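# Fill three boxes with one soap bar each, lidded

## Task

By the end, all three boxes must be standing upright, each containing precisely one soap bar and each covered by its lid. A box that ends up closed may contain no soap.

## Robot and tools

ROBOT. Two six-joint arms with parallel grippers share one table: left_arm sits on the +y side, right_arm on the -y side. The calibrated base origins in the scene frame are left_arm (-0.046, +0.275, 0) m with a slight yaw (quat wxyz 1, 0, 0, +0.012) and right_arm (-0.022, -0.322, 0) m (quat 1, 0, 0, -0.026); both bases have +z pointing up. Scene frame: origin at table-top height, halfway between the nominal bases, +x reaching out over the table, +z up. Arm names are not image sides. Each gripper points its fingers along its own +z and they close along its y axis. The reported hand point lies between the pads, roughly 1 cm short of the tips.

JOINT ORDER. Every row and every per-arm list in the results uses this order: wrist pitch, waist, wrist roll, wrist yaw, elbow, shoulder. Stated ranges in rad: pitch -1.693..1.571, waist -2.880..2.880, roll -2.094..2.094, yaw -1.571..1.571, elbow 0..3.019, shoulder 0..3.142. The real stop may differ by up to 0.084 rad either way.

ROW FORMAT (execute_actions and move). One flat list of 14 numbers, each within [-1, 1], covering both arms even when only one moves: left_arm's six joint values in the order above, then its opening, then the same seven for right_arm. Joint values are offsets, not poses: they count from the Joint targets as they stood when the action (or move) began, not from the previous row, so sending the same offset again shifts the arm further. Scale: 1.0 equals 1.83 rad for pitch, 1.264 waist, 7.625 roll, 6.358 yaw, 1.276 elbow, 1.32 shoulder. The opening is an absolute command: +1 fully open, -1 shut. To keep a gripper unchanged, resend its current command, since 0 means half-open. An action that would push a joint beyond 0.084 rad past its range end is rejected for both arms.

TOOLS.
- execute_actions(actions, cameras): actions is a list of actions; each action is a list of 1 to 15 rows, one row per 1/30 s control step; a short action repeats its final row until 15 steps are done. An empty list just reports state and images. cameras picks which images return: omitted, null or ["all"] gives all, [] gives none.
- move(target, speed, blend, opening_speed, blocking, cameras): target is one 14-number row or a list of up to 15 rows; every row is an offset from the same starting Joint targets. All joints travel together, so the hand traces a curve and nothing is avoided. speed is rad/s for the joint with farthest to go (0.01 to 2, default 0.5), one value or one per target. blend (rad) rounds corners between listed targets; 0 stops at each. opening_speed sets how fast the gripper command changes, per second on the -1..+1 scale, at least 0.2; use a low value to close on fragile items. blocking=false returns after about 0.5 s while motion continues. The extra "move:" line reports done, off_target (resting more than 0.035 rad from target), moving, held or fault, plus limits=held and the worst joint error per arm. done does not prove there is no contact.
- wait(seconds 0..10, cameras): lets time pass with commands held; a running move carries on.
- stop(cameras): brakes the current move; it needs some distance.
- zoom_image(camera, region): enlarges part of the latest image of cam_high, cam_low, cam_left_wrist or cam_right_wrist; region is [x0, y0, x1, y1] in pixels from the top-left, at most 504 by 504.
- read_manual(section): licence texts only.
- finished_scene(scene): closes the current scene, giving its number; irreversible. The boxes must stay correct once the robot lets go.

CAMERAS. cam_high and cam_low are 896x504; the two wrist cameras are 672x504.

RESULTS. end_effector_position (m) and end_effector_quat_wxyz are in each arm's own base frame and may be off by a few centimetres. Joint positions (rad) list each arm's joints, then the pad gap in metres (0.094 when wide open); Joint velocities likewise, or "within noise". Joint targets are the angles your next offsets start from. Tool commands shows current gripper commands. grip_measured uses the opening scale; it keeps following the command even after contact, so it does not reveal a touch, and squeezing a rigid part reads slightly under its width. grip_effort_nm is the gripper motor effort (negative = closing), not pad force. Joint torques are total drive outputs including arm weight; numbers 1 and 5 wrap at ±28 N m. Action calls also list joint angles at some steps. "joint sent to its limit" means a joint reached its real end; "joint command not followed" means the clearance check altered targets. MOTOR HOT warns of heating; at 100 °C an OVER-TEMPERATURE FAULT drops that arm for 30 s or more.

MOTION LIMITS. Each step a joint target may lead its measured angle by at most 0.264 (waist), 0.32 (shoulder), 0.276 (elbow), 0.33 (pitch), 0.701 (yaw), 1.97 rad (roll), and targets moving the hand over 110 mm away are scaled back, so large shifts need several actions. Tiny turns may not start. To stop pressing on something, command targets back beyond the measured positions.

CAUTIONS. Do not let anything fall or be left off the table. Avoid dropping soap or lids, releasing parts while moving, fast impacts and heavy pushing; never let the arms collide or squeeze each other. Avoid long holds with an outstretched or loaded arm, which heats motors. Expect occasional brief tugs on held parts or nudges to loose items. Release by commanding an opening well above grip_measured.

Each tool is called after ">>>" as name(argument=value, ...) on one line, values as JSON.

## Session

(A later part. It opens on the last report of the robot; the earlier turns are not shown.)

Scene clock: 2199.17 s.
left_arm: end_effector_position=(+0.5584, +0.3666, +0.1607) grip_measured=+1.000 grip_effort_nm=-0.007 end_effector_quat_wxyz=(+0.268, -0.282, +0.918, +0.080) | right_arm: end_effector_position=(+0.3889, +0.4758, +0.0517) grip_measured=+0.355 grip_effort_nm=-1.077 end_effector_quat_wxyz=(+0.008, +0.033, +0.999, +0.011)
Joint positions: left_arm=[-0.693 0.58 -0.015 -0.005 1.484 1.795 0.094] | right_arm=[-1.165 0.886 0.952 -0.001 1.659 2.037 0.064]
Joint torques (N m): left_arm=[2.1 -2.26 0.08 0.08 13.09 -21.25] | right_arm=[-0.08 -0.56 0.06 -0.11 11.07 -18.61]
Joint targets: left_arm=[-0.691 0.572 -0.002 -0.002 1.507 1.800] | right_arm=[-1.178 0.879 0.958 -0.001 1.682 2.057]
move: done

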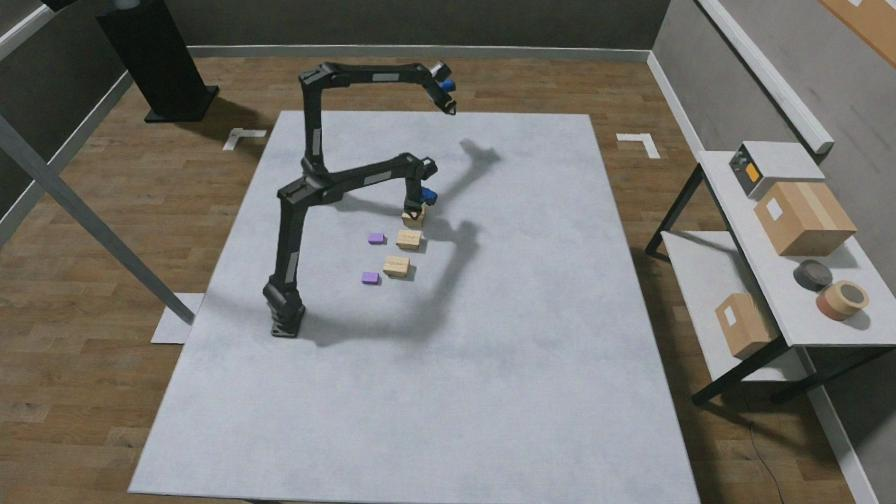

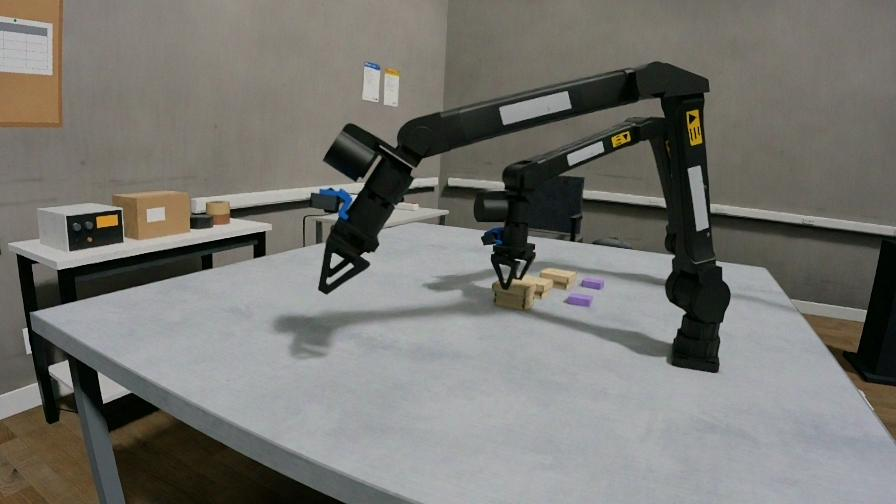

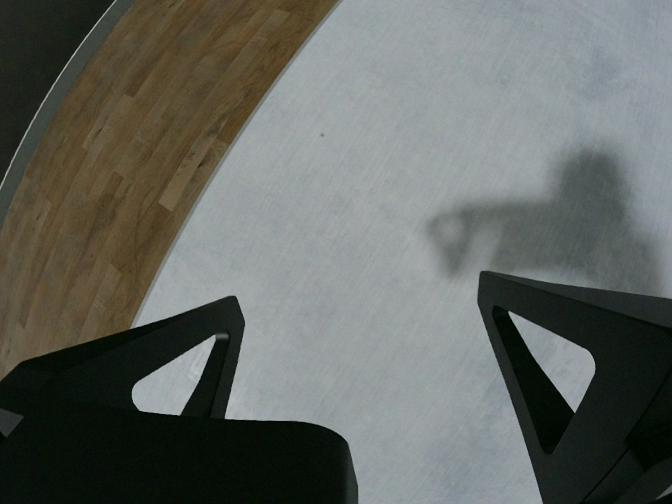

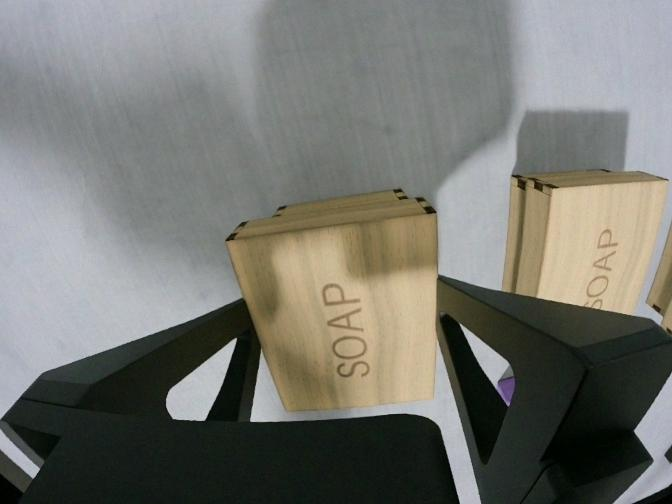

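>>> move(target=[[0,0,0,0,0,0,1, 0,0,0,0,0.0274,-0.02,0.25],[0,0,0,0,0,0,1, -0.0027,0,0,0,0.0274,-0.028,0.25],[0,0,0,0,0,0,1, -0.0027,-0.0051,0,0,0.0274,-0.028,0.25]], speed=0.05)

>>> zoom_image(camera="cam_low", region=[480, 250, 550, 320])

>>> zoom_image(camera="cam_right_wrist", region=[220, 180, 440, 290])

Scene clock: 2215.70 s.
left_arm: end_effector_position=(+0.5584, +0.3666, +0.1607) grip_measured=+1.000 grip_effort_nm=-0.017 end_effector_quat_wxyz=(+0.268, -0.282, +0.918, +0.080) | right_arm: end_effector_position=(+0.3902, +0.4722, +0.0522) grip_measured=+0.355 grip_effort_nm=-1.077 end_effector_quat_wxyz=(+0.006, +0.036, +0.999, +0.008)
Joint positions: left_arm=[-0.693 0.58 -0.015 -0.005 1.484 1.795 0.094] | right_arm=[-1.175 0.881 0.952 -0.001 1.66 2.037 0.064]
Joint torques (N m): left_arm=[2.1 -2.26 0.09 0.08 13.08 -21.19] | right_arm=[0.1 -0.67 0.06 -0.1 13.87 -21.48]
Joint targets: left_arm=[-0.691 0.572 -0.002 -0.002 1.507 1.800] | right_arm=[-1.183 0.872 0.958 -0.001 1.717 2.020]
move: off_target (right_arm); right_arm: the elbow is farthest, 0.057 rad from its target

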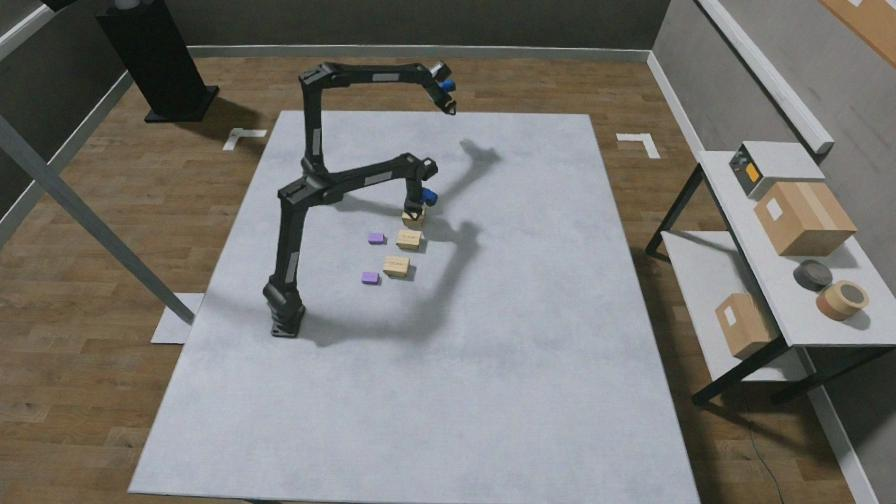

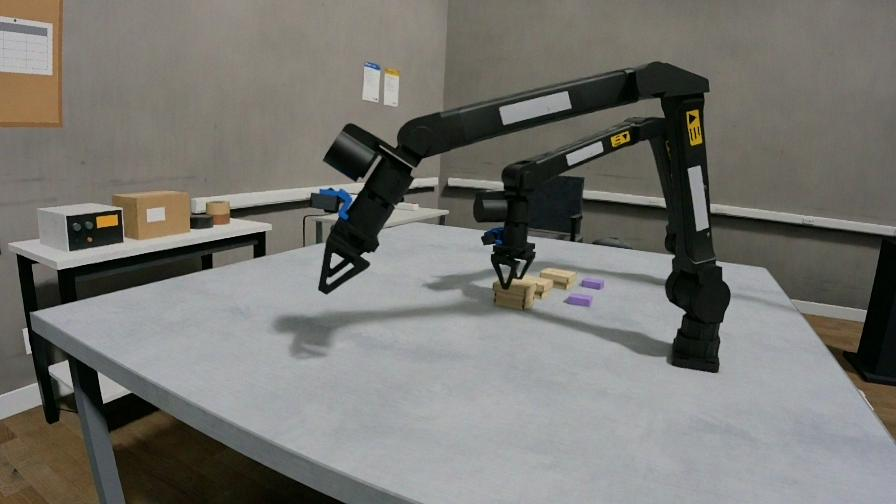

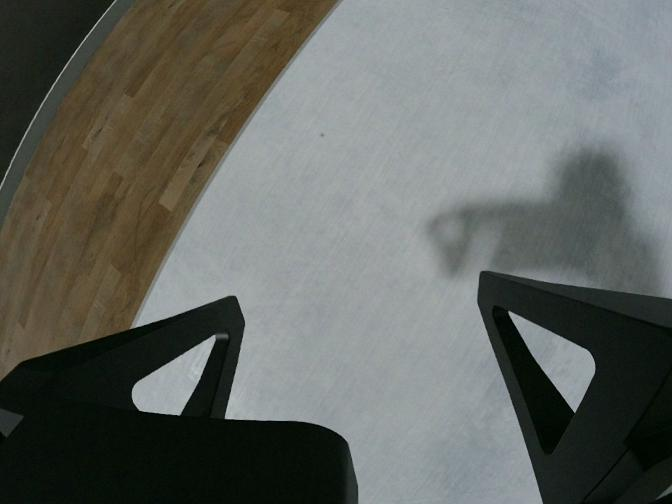

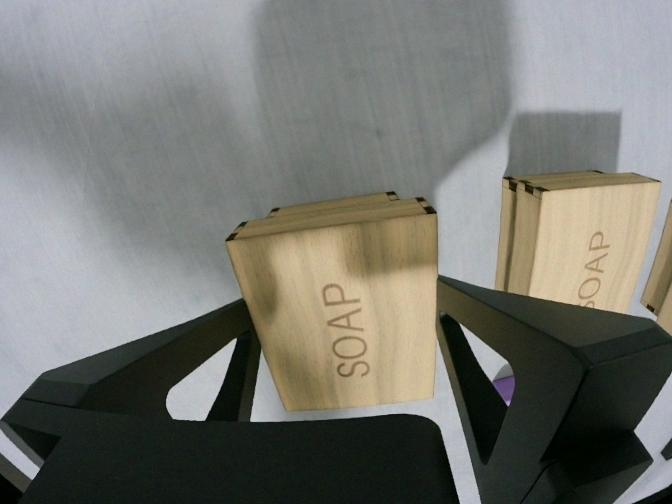

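Scaled by 7.200 from the camera's 896x504 image, which has a finer 1280x720 frame.

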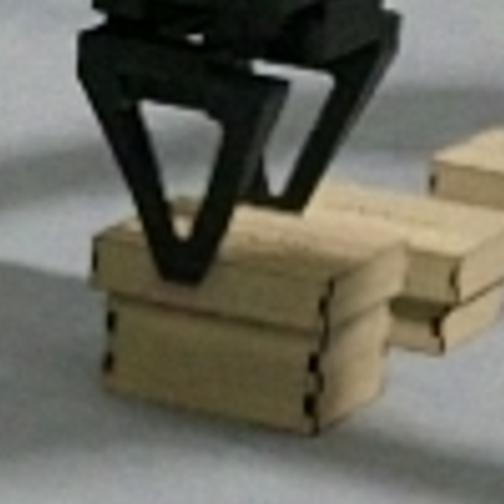

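Scaled by 2.291 from the camera's 672x504 image, which has a finer 960x720 frame.

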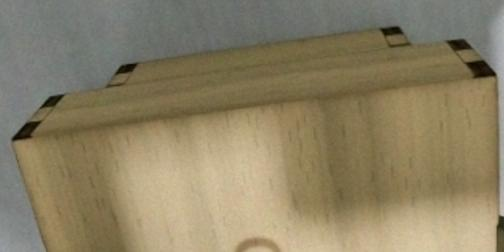

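>>> move(target=[[0,0,0,0,0,0,1, 0,0.0139,0,0,0.004,0.025,0.25],[0,0,0,0,0,0,1, 0.0161,0.0139,0,0,-0.058,0.0352,0.25],[0,0,0,0,0,0,1, 0.02,0.0139,0,0,-0.064,0.0412,0.25]], speed=0.05)

>>> zoom_image(camera="cam_low", region=[480, 250, 550, 320])

>>> zoom_image(camera="cam_right_wrist", region=[220, 180, 440, 290])

Scene clock: 2233.20 s.
left_arm: end_effector_position=(+0.5584, +0.3666, +0.1607) grip_measured=+1.000 grip_effort_nm=-0.007 end_effector_quat_wxyz=(+0.268, -0.282, +0.918, +0.080) | right_arm: end_effector_position=(+0.3907, +0.4750, +0.0509) grip_measured=+0.355 grip_effort_nm=-1.082 end_effector_quat_wxyz=(+0.009, +0.035, +0.999, +0.013)
Joint positions: left_arm=[-0.693 0.58 -0.015 -0.005 1.484 1.795 0.094] | right_arm=[-1.159 0.883 0.952 -0.001 1.657 2.037 0.064]
Joint torques (N m): left_arm=[2.1 -2.2 0.08 0.08 13.08 -21.25] | right_arm=[0.94 0.73 0.06 -0.1 7.28 -17.2]
Joint targets: left_arm=[-0.691 0.572 -0.002 -0.002 1.507 1.800] | right_arm=[-1.147 0.890 0.958 -0.001 1.635 2.074]
move: off_target (right_arm); right_arm: the shoulder is farthest, 0.038 rad from its target

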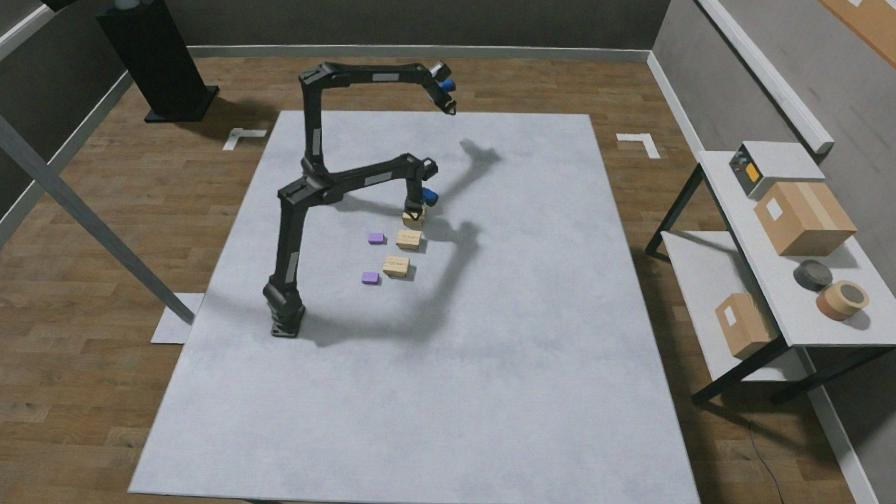

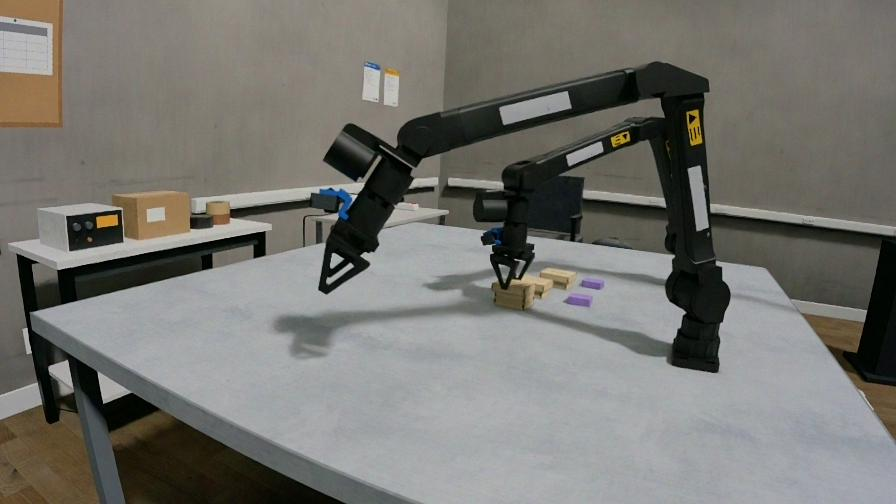

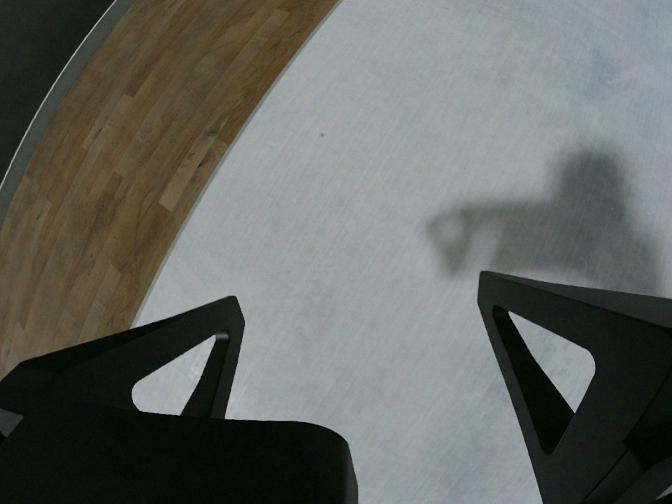

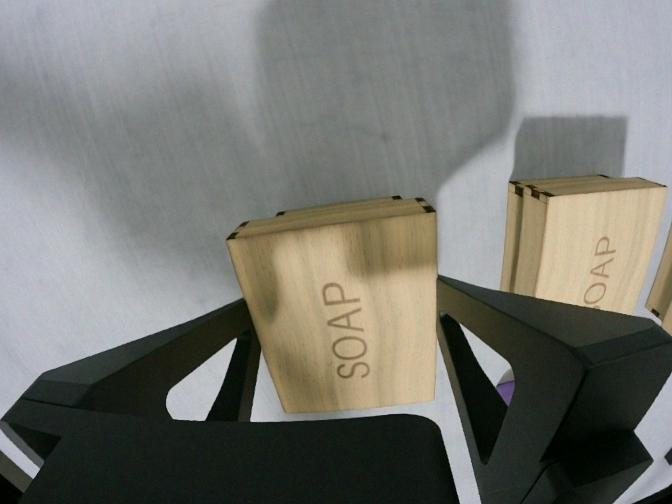

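Scaled by 7.200 from the camera's 896x504 image, which has a finer 1280x720 frame.

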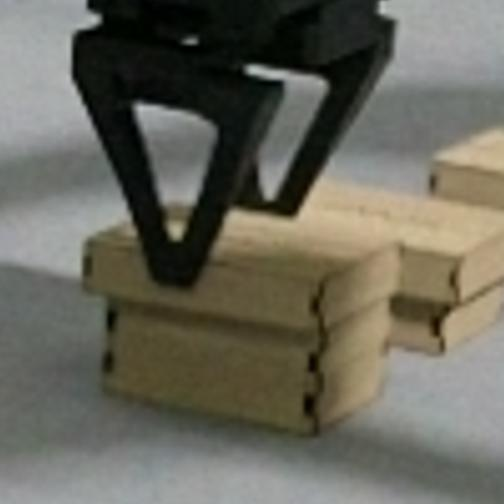

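Scaled by 2.291 from the camera's 672x504 image, which has a finer 960x720 frame.

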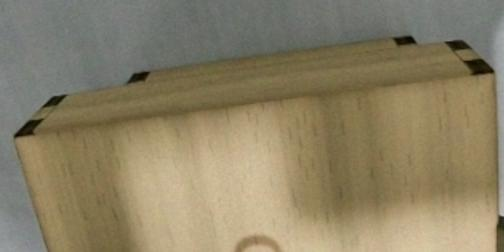

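>>> move(target=[[0,0,0,0,0,0,1, 0,0,0,0,0.05,-0.03,0.25],[0,0,0,0,0,0,1, -0.0191,0.0015,0,0,0.0627,-0.041,0.25]], speed=0.06)

>>> zoom_image(camera="cam_low", region=[480, 250, 550, 320])

>>> zoom_image(camera="cam_right_wrist", region=[220, 180, 440, 290])

Scene clock: 2251.90 s.
left_arm: end_effector_position=(+0.5584, +0.3666, +0.1607) grip_measured=+1.000 grip_effort_nm=-0.002 end_effector_quat_wxyz=(+0.268, -0.282, +0.918, +0.080) | right_arm: end_effector_position=(+0.3884, +0.4730, +0.0524) grip_measured=+0.355 grip_effort_nm=-1.077 end_effector_quat_wxyz=(+0.006, +0.034, +0.999, +0.008)
Joint positions: left_arm=[-0.693 0.58 -0.015 -0.005 1.484 1.795 0.094] | right_arm=[-1.173 0.884 0.952 -0.001 1.657 2.034 0.064]
Joint torques (N m): left_arm=[2.11 -2.2 0.08 0.08 13.09 -21.19] | right_arm=[0.16 0.85 0.06 -0.11 13.97 -21.19]
Joint targets: left_arm=[-0.691 0.572 -0.002 -0.002 1.507 1.800] | right_arm=[-1.181 0.892 0.958 -0.001 1.715 2.020]
move: off_target (right_arm); right_arm: the elbow is farthest, 0.058 rad from its target

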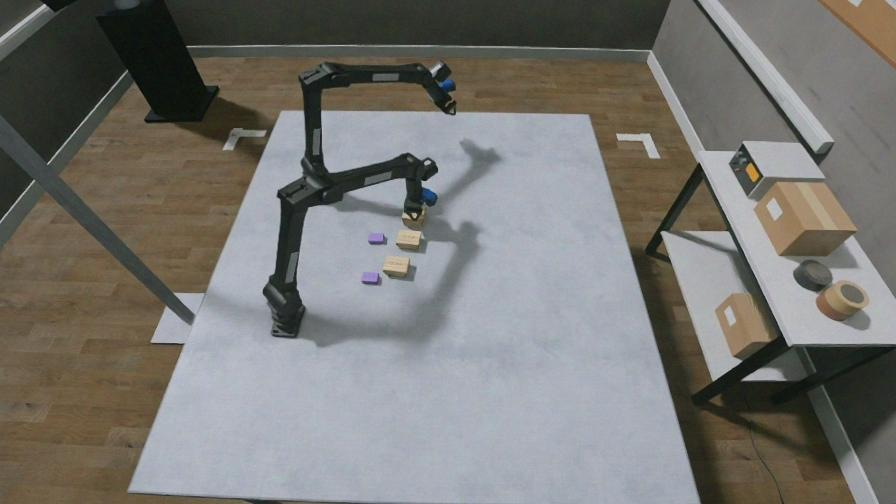

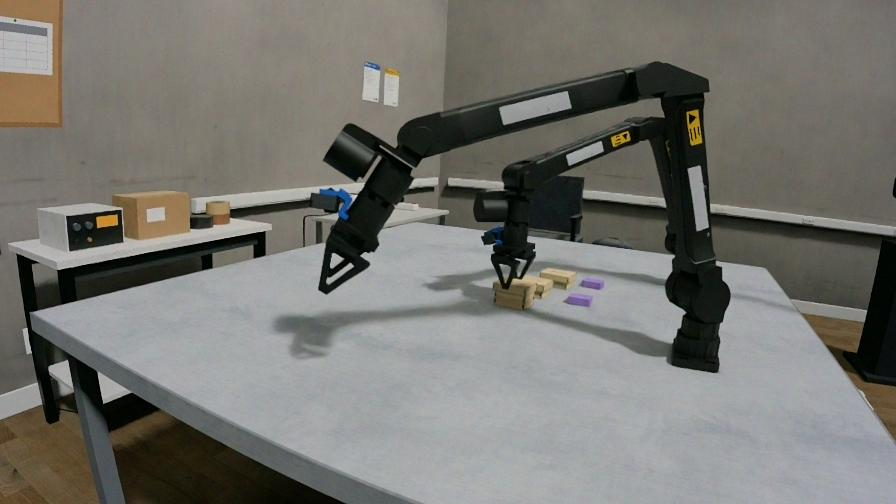

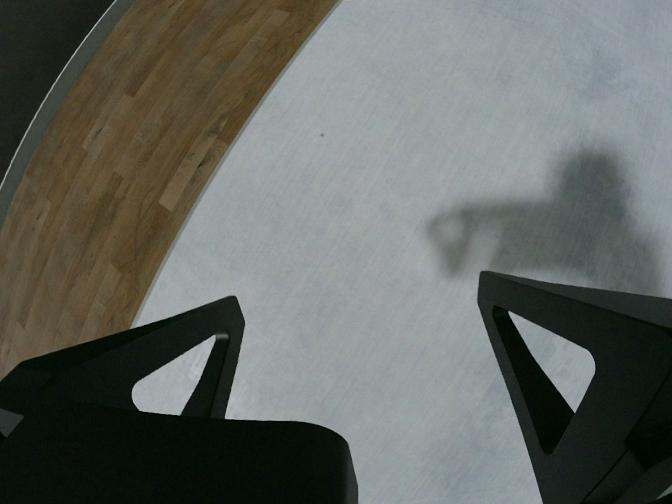

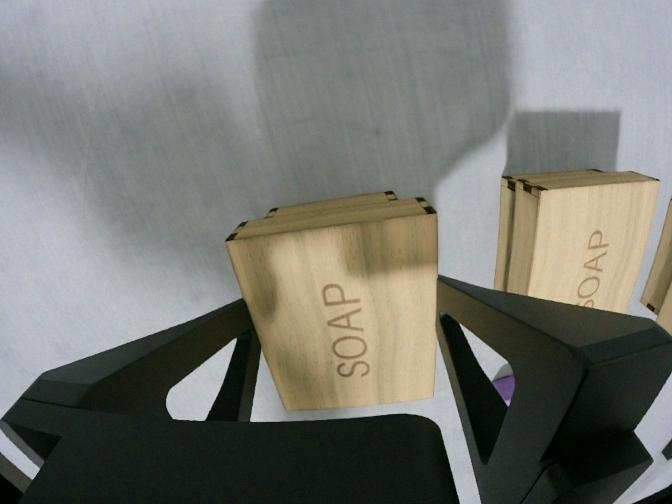

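Scaled by 7.200 from the camera's 896x504 image, which has a finer 1280x720 frame.

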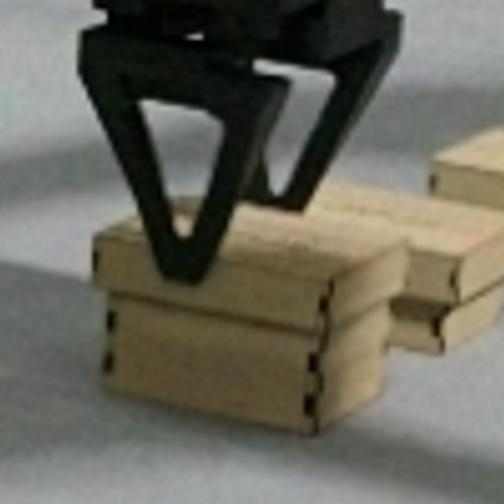

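Scaled by 2.291 from the camera's 672x504 image, which has a finer 960x720 frame.

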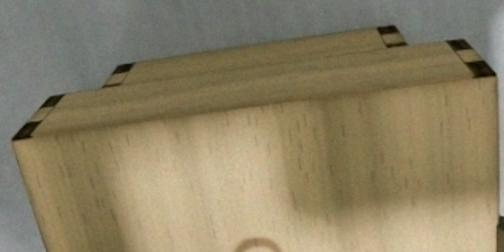

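>>> move(target=[[0,0,0,0,0,0,1, 0,0,0,0,0.004,0.025,0.25],[0,0,0,0,0,0,1, 0.0115,0,0,0,-0.056,0.0345,0.25]], speed=0.05)

>>> zoom_image(camera="cam_low", region=[480, 250, 550, 320])

>>> zoom_image(camera="cam_right_wrist", region=[220, 180, 440, 290])

Scene clock: 2268.67 s.
left_arm: end_effector_position=(+0.5584, +0.3666, +0.1607) grip_measured=+1.000 grip_effort_nm=-0.007 end_effector_quat_wxyz=(+0.268, -0.282, +0.918, +0.080) | right_arm: end_effector_position=(+0.3896, +0.4744, +0.0533) grip_measured=+0.355 grip_effort_nm=-1.082 end_effector_quat_wxyz=(+0.008, +0.034, +0.999, +0.011)
Joint positions: left_arm=[-0.693 0.58 -0.015 -0.005 1.484 1.795 0.094] | right_arm=[-1.17 0.884 0.952 -0.001 1.66 2.034 0.064]
Joint torques (N m): left_arm=[2.11 -2.26 0.08 0.08 13.08 -21.19] | right_arm=[0.72 0.79 0.06 -0.1 7.83 -17.67]
Joint targets: left_arm=[-0.691 0.572 -0.002 -0.002 1.507 1.800] | right_arm=[-1.161 0.892 0.958 -0.001 1.644 2.066]
move: done

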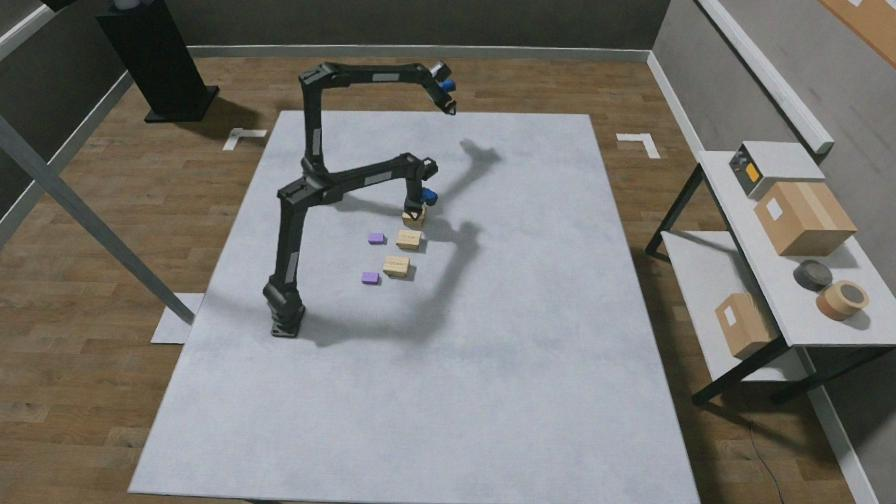

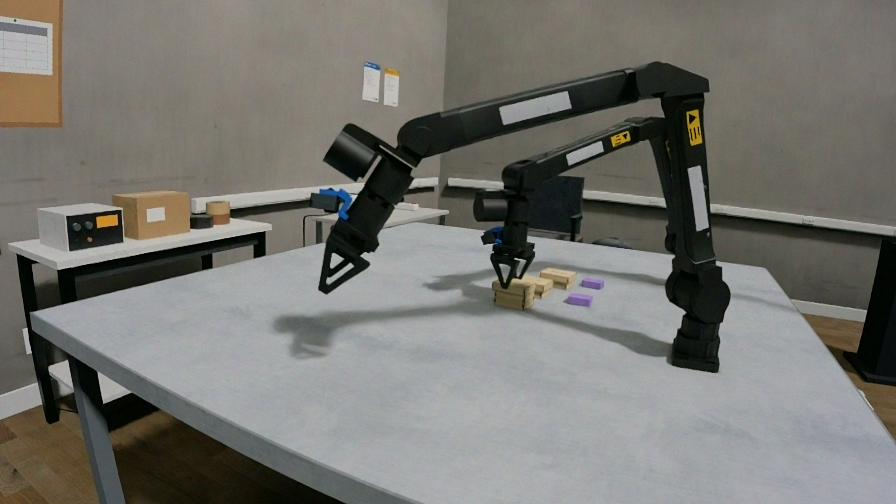

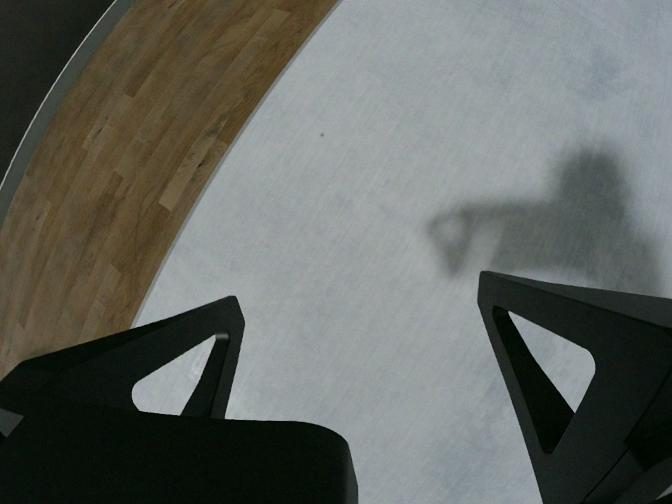

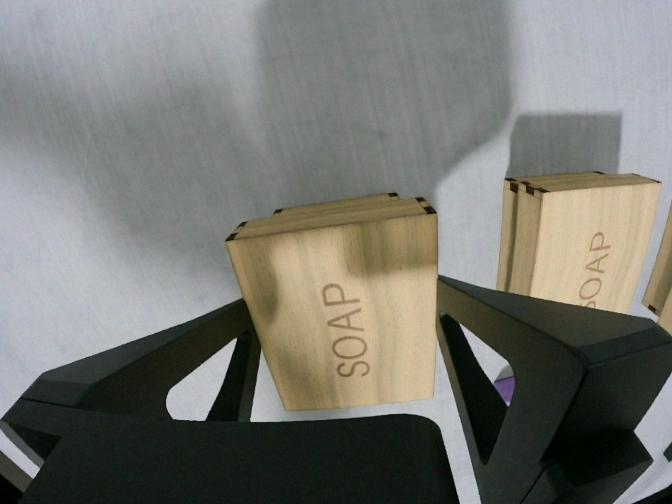

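Scaled by 7.200 from the camera's 896x504 image, which has a finer 1280x720 frame.

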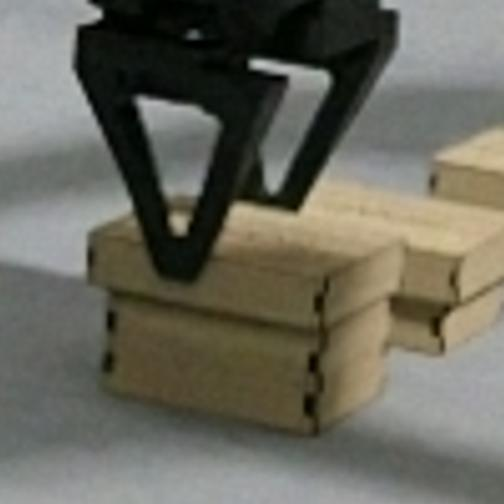

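Scaled by 2.291 from the camera's 672x504 image, which has a finer 960x720 frame.

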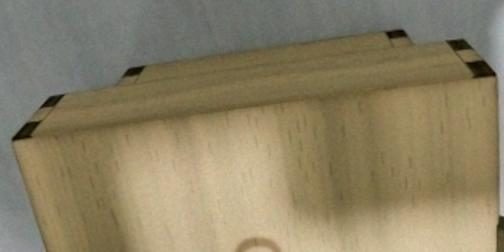

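>>> move(target=[[0,0,0,0,0,0,1, 0.002,0,0,0,-0.007,0.002,0.25],[0,0,0,0,0,0,1, 0.003,0,0,0,-0.014,0.007,0.25]], speed=0.02)

>>> zoom_image(camera="cam_low", region=[480, 250, 550, 320])

>>> zoom_image(camera="cam_right_wrist", region=[220, 180, 440, 290])

Scene clock: 2281.07 s.
left_arm: end_effector_position=(+0.5584, +0.3666, +0.1607) grip_measured=+1.000 grip_effort_nm=-0.012 end_effector_quat_wxyz=(+0.268, -0.282, +0.918, +0.080) | right_arm: end_effector_position=(+0.3888, +0.4734, +0.0500) grip_measured=+0.355 grip_effort_nm=-1.077 end_effector_quat_wxyz=(+0.007, +0.034, +0.999, +0.010)
Joint positions: left_arm=[-0.693 0.58 -0.015 -0.005 1.484 1.795 0.094] | right_arm=[-1.162 0.884 0.952 -0.001 1.652 2.035 0.064]
Joint torques (N m): left_arm=[2.1 -2.26 0.08 0.08 13.08 -21.19] | right_arm=[0.73 0.79 0.06 -0.1 7.01 -17.03]
Joint targets: left_arm=[-0.691 0.572 -0.002 -0.002 1.507 1.800] | right_arm=[-1.155 0.892 0.958 -0.001 1.626 2.075]
move: off_target (right_arm); right_arm: the shoulder is farthest, 0.040 rad from its target

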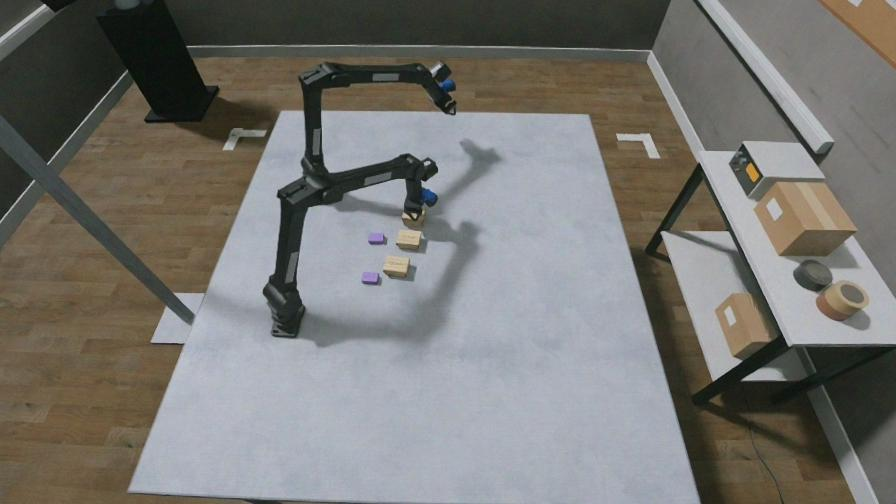

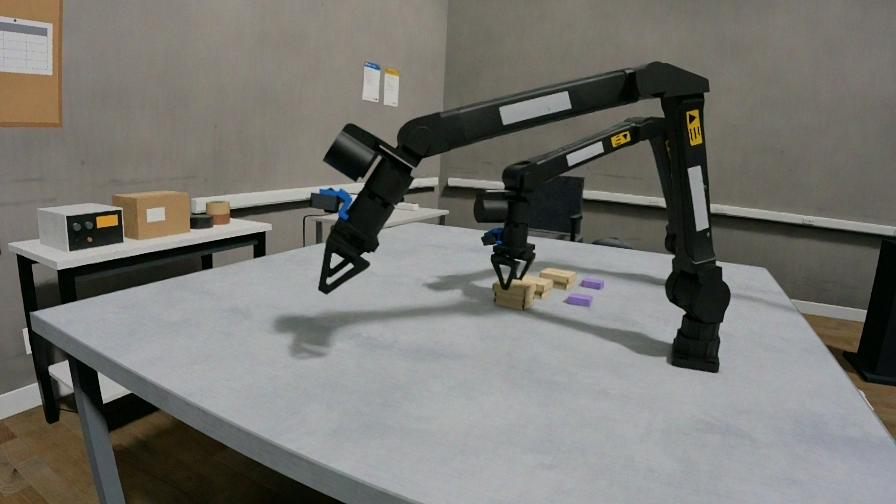

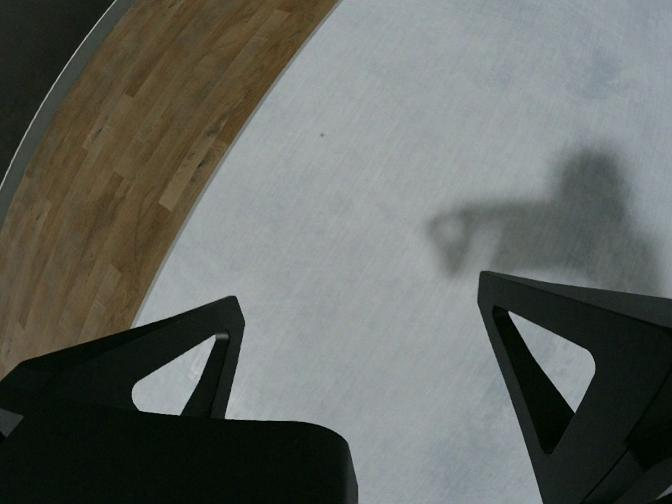

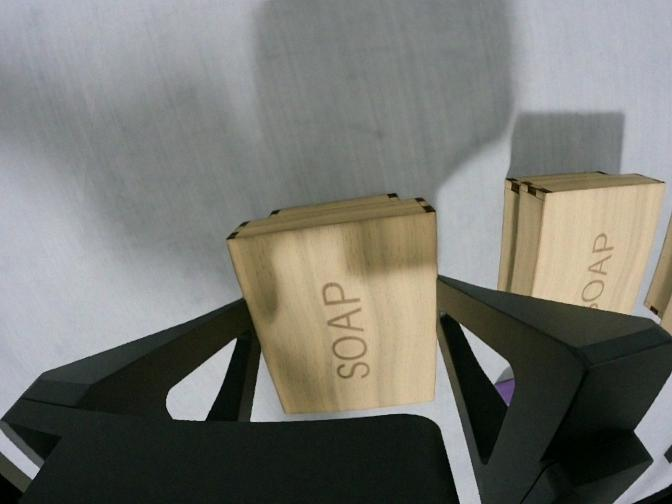

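Scaled by 7.200 from the camera's 896x504 image, which has a finer 1280x720 frame.

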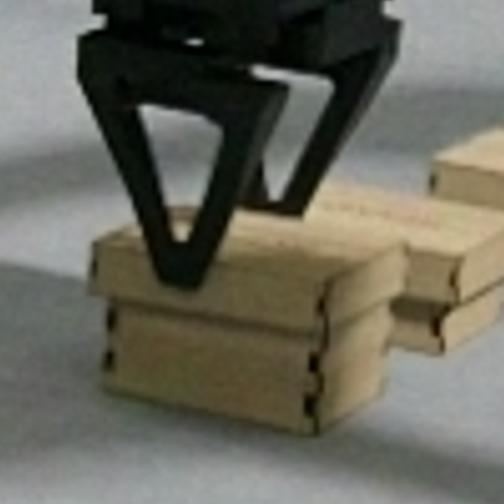

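Scaled by 2.291 from the camera's 672x504 image, which has a finer 960x720 frame.

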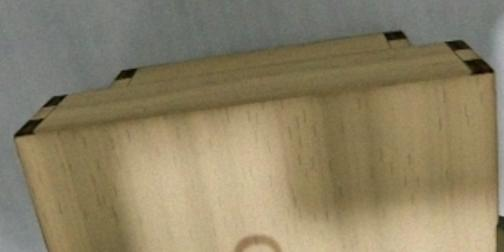

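>>> move(target=[[0,0,0,0,0,0,1, 0.0,0,0,0,-0.005,0.006,0.25],[0,0,0,0,0,0,1, 0.001,0,0,0,-0.008,0.014,0.25]], speed=0.02)

>>> zoom_image(camera="cam_low", region=[480, 250, 550, 320])

>>> zoom_image(camera="cam_right_wrist", region=[220, 180, 440, 290])

Scene clock: 2290.57 s.
left_arm: end_effector_position=(+0.5584, +0.3666, +0.1607) grip_measured=+1.000 grip_effort_nm=-0.007 end_effector_quat_wxyz=(+0.268, -0.282, +0.918, +0.080) | right_arm: end_effector_position=(+0.3883, +0.4731, +0.0486) grip_measured=+0.355 grip_effort_nm=-1.082 end_effector_quat_wxyz=(+0.007, +0.034, +0.999, +0.011)
Joint positions: left_arm=[-0.693 0.58 -0.015 -0.005 1.484 1.795 0.094] | right_arm=[-1.158 0.884 0.952 -0.002 1.648 2.035 0.064]
Joint torques (N m): left_arm=[2.1 -2.26 0.08 0.08 13.07 -21.19] | right_arm=[0.55 0.79 0.06 -0.03 6.42 -15.5]
Joint targets: left_arm=[-0.691 0.572 -0.002 -0.002 1.507 1.800] | right_arm=[-1.153 0.892 0.958 0.000 1.616 2.094]
move: off_target (right_arm); right_arm: the shoulder is farthest, 0.058 rad from its target

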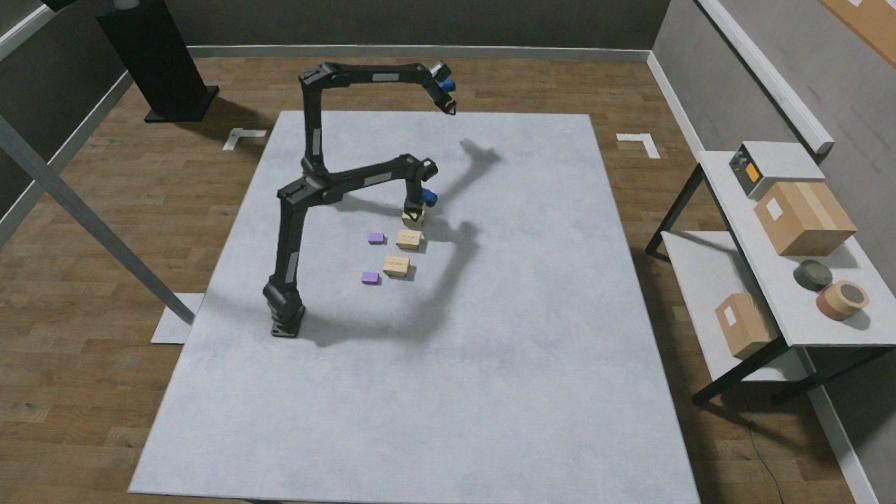

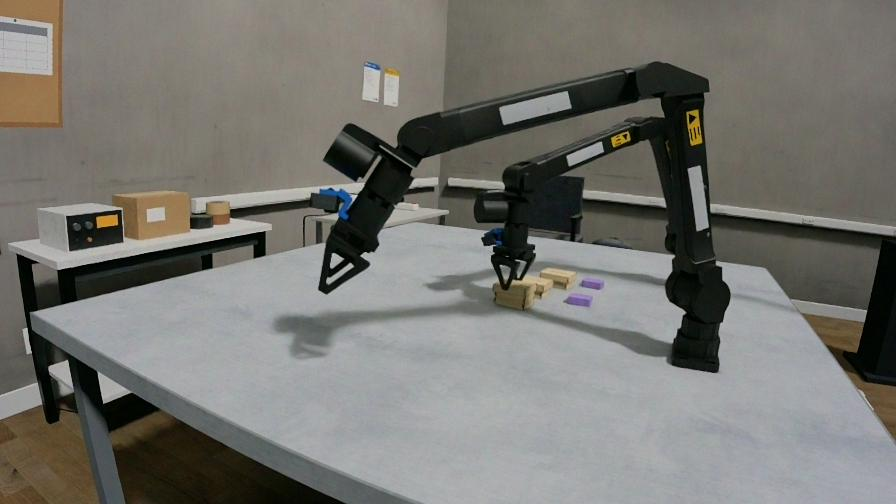

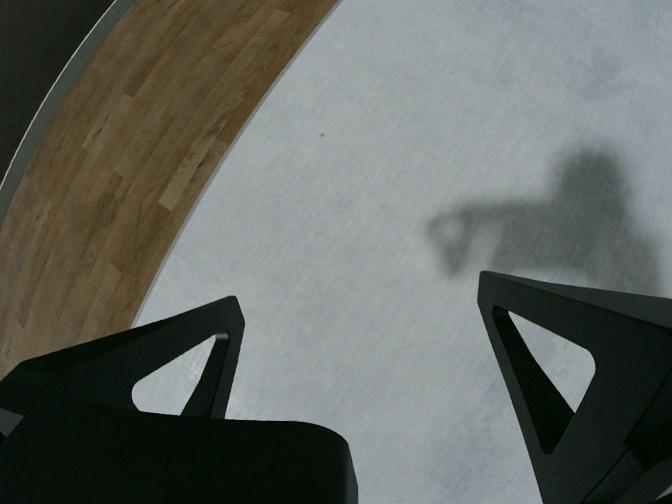

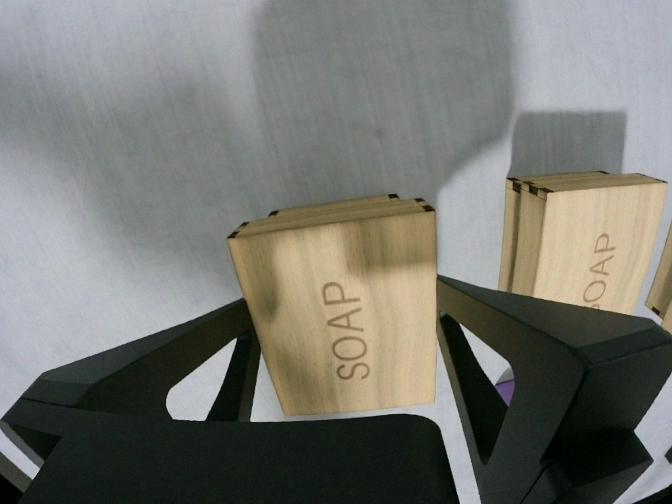

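Scaled by 7.200 from the camera's 896x504 image, which has a finer 1280x720 frame.

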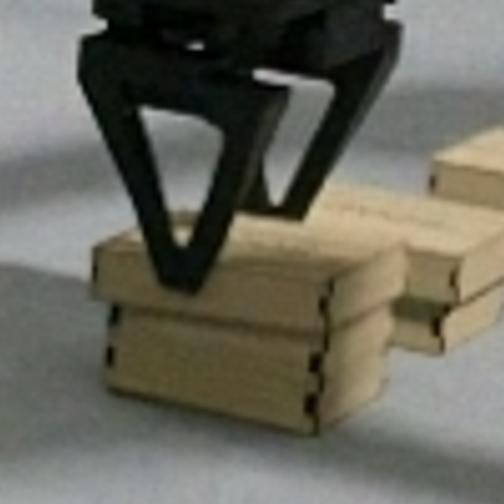

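Scaled by 2.291 from the camera's 672x504 image, which has a finer 960x720 frame.

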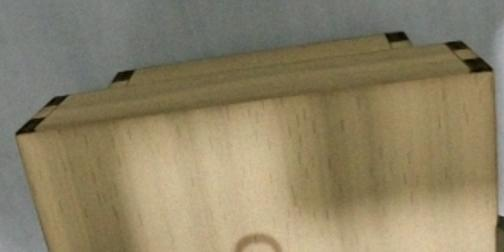

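>>> zoom_image(camera="cam_low", region=[490, 272, 540, 312])

>>> zoom_image(camera="cam_right_wrist", region=[220, 185, 300, 245])

>>> zoom_image(camera="cam_right_wrist", region=[370, 185, 450, 245])

Scaled by 10.080 from the camera's 896x504 image, which has a finer 1280x720 frame.

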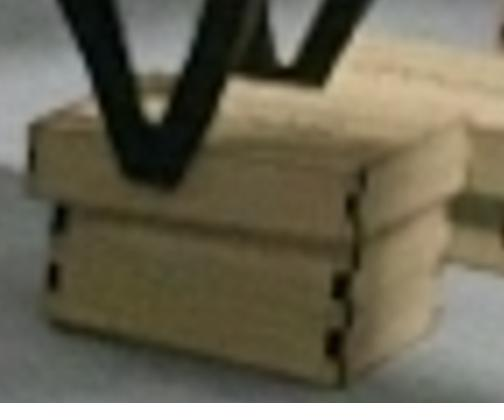

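Scaled by 6.300 from the camera's 672x504 image, which has a finer 960x720 frame.

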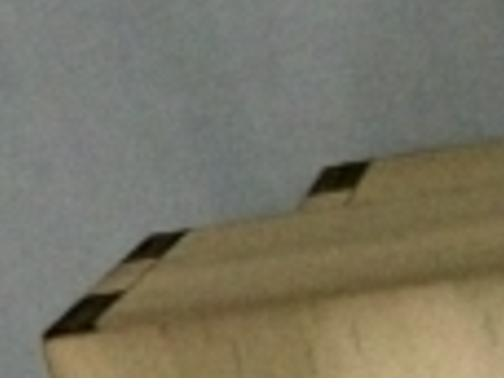

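Scaled by 6.300 from the camera's 672x504 image, which has a finer 960x720 frame.

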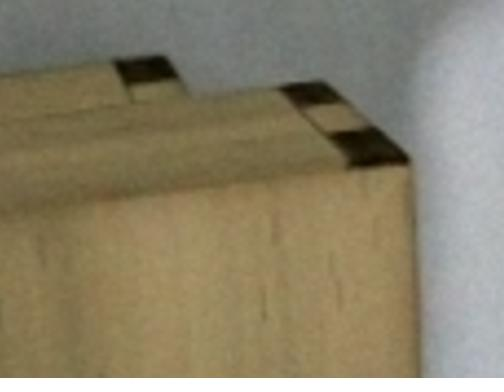

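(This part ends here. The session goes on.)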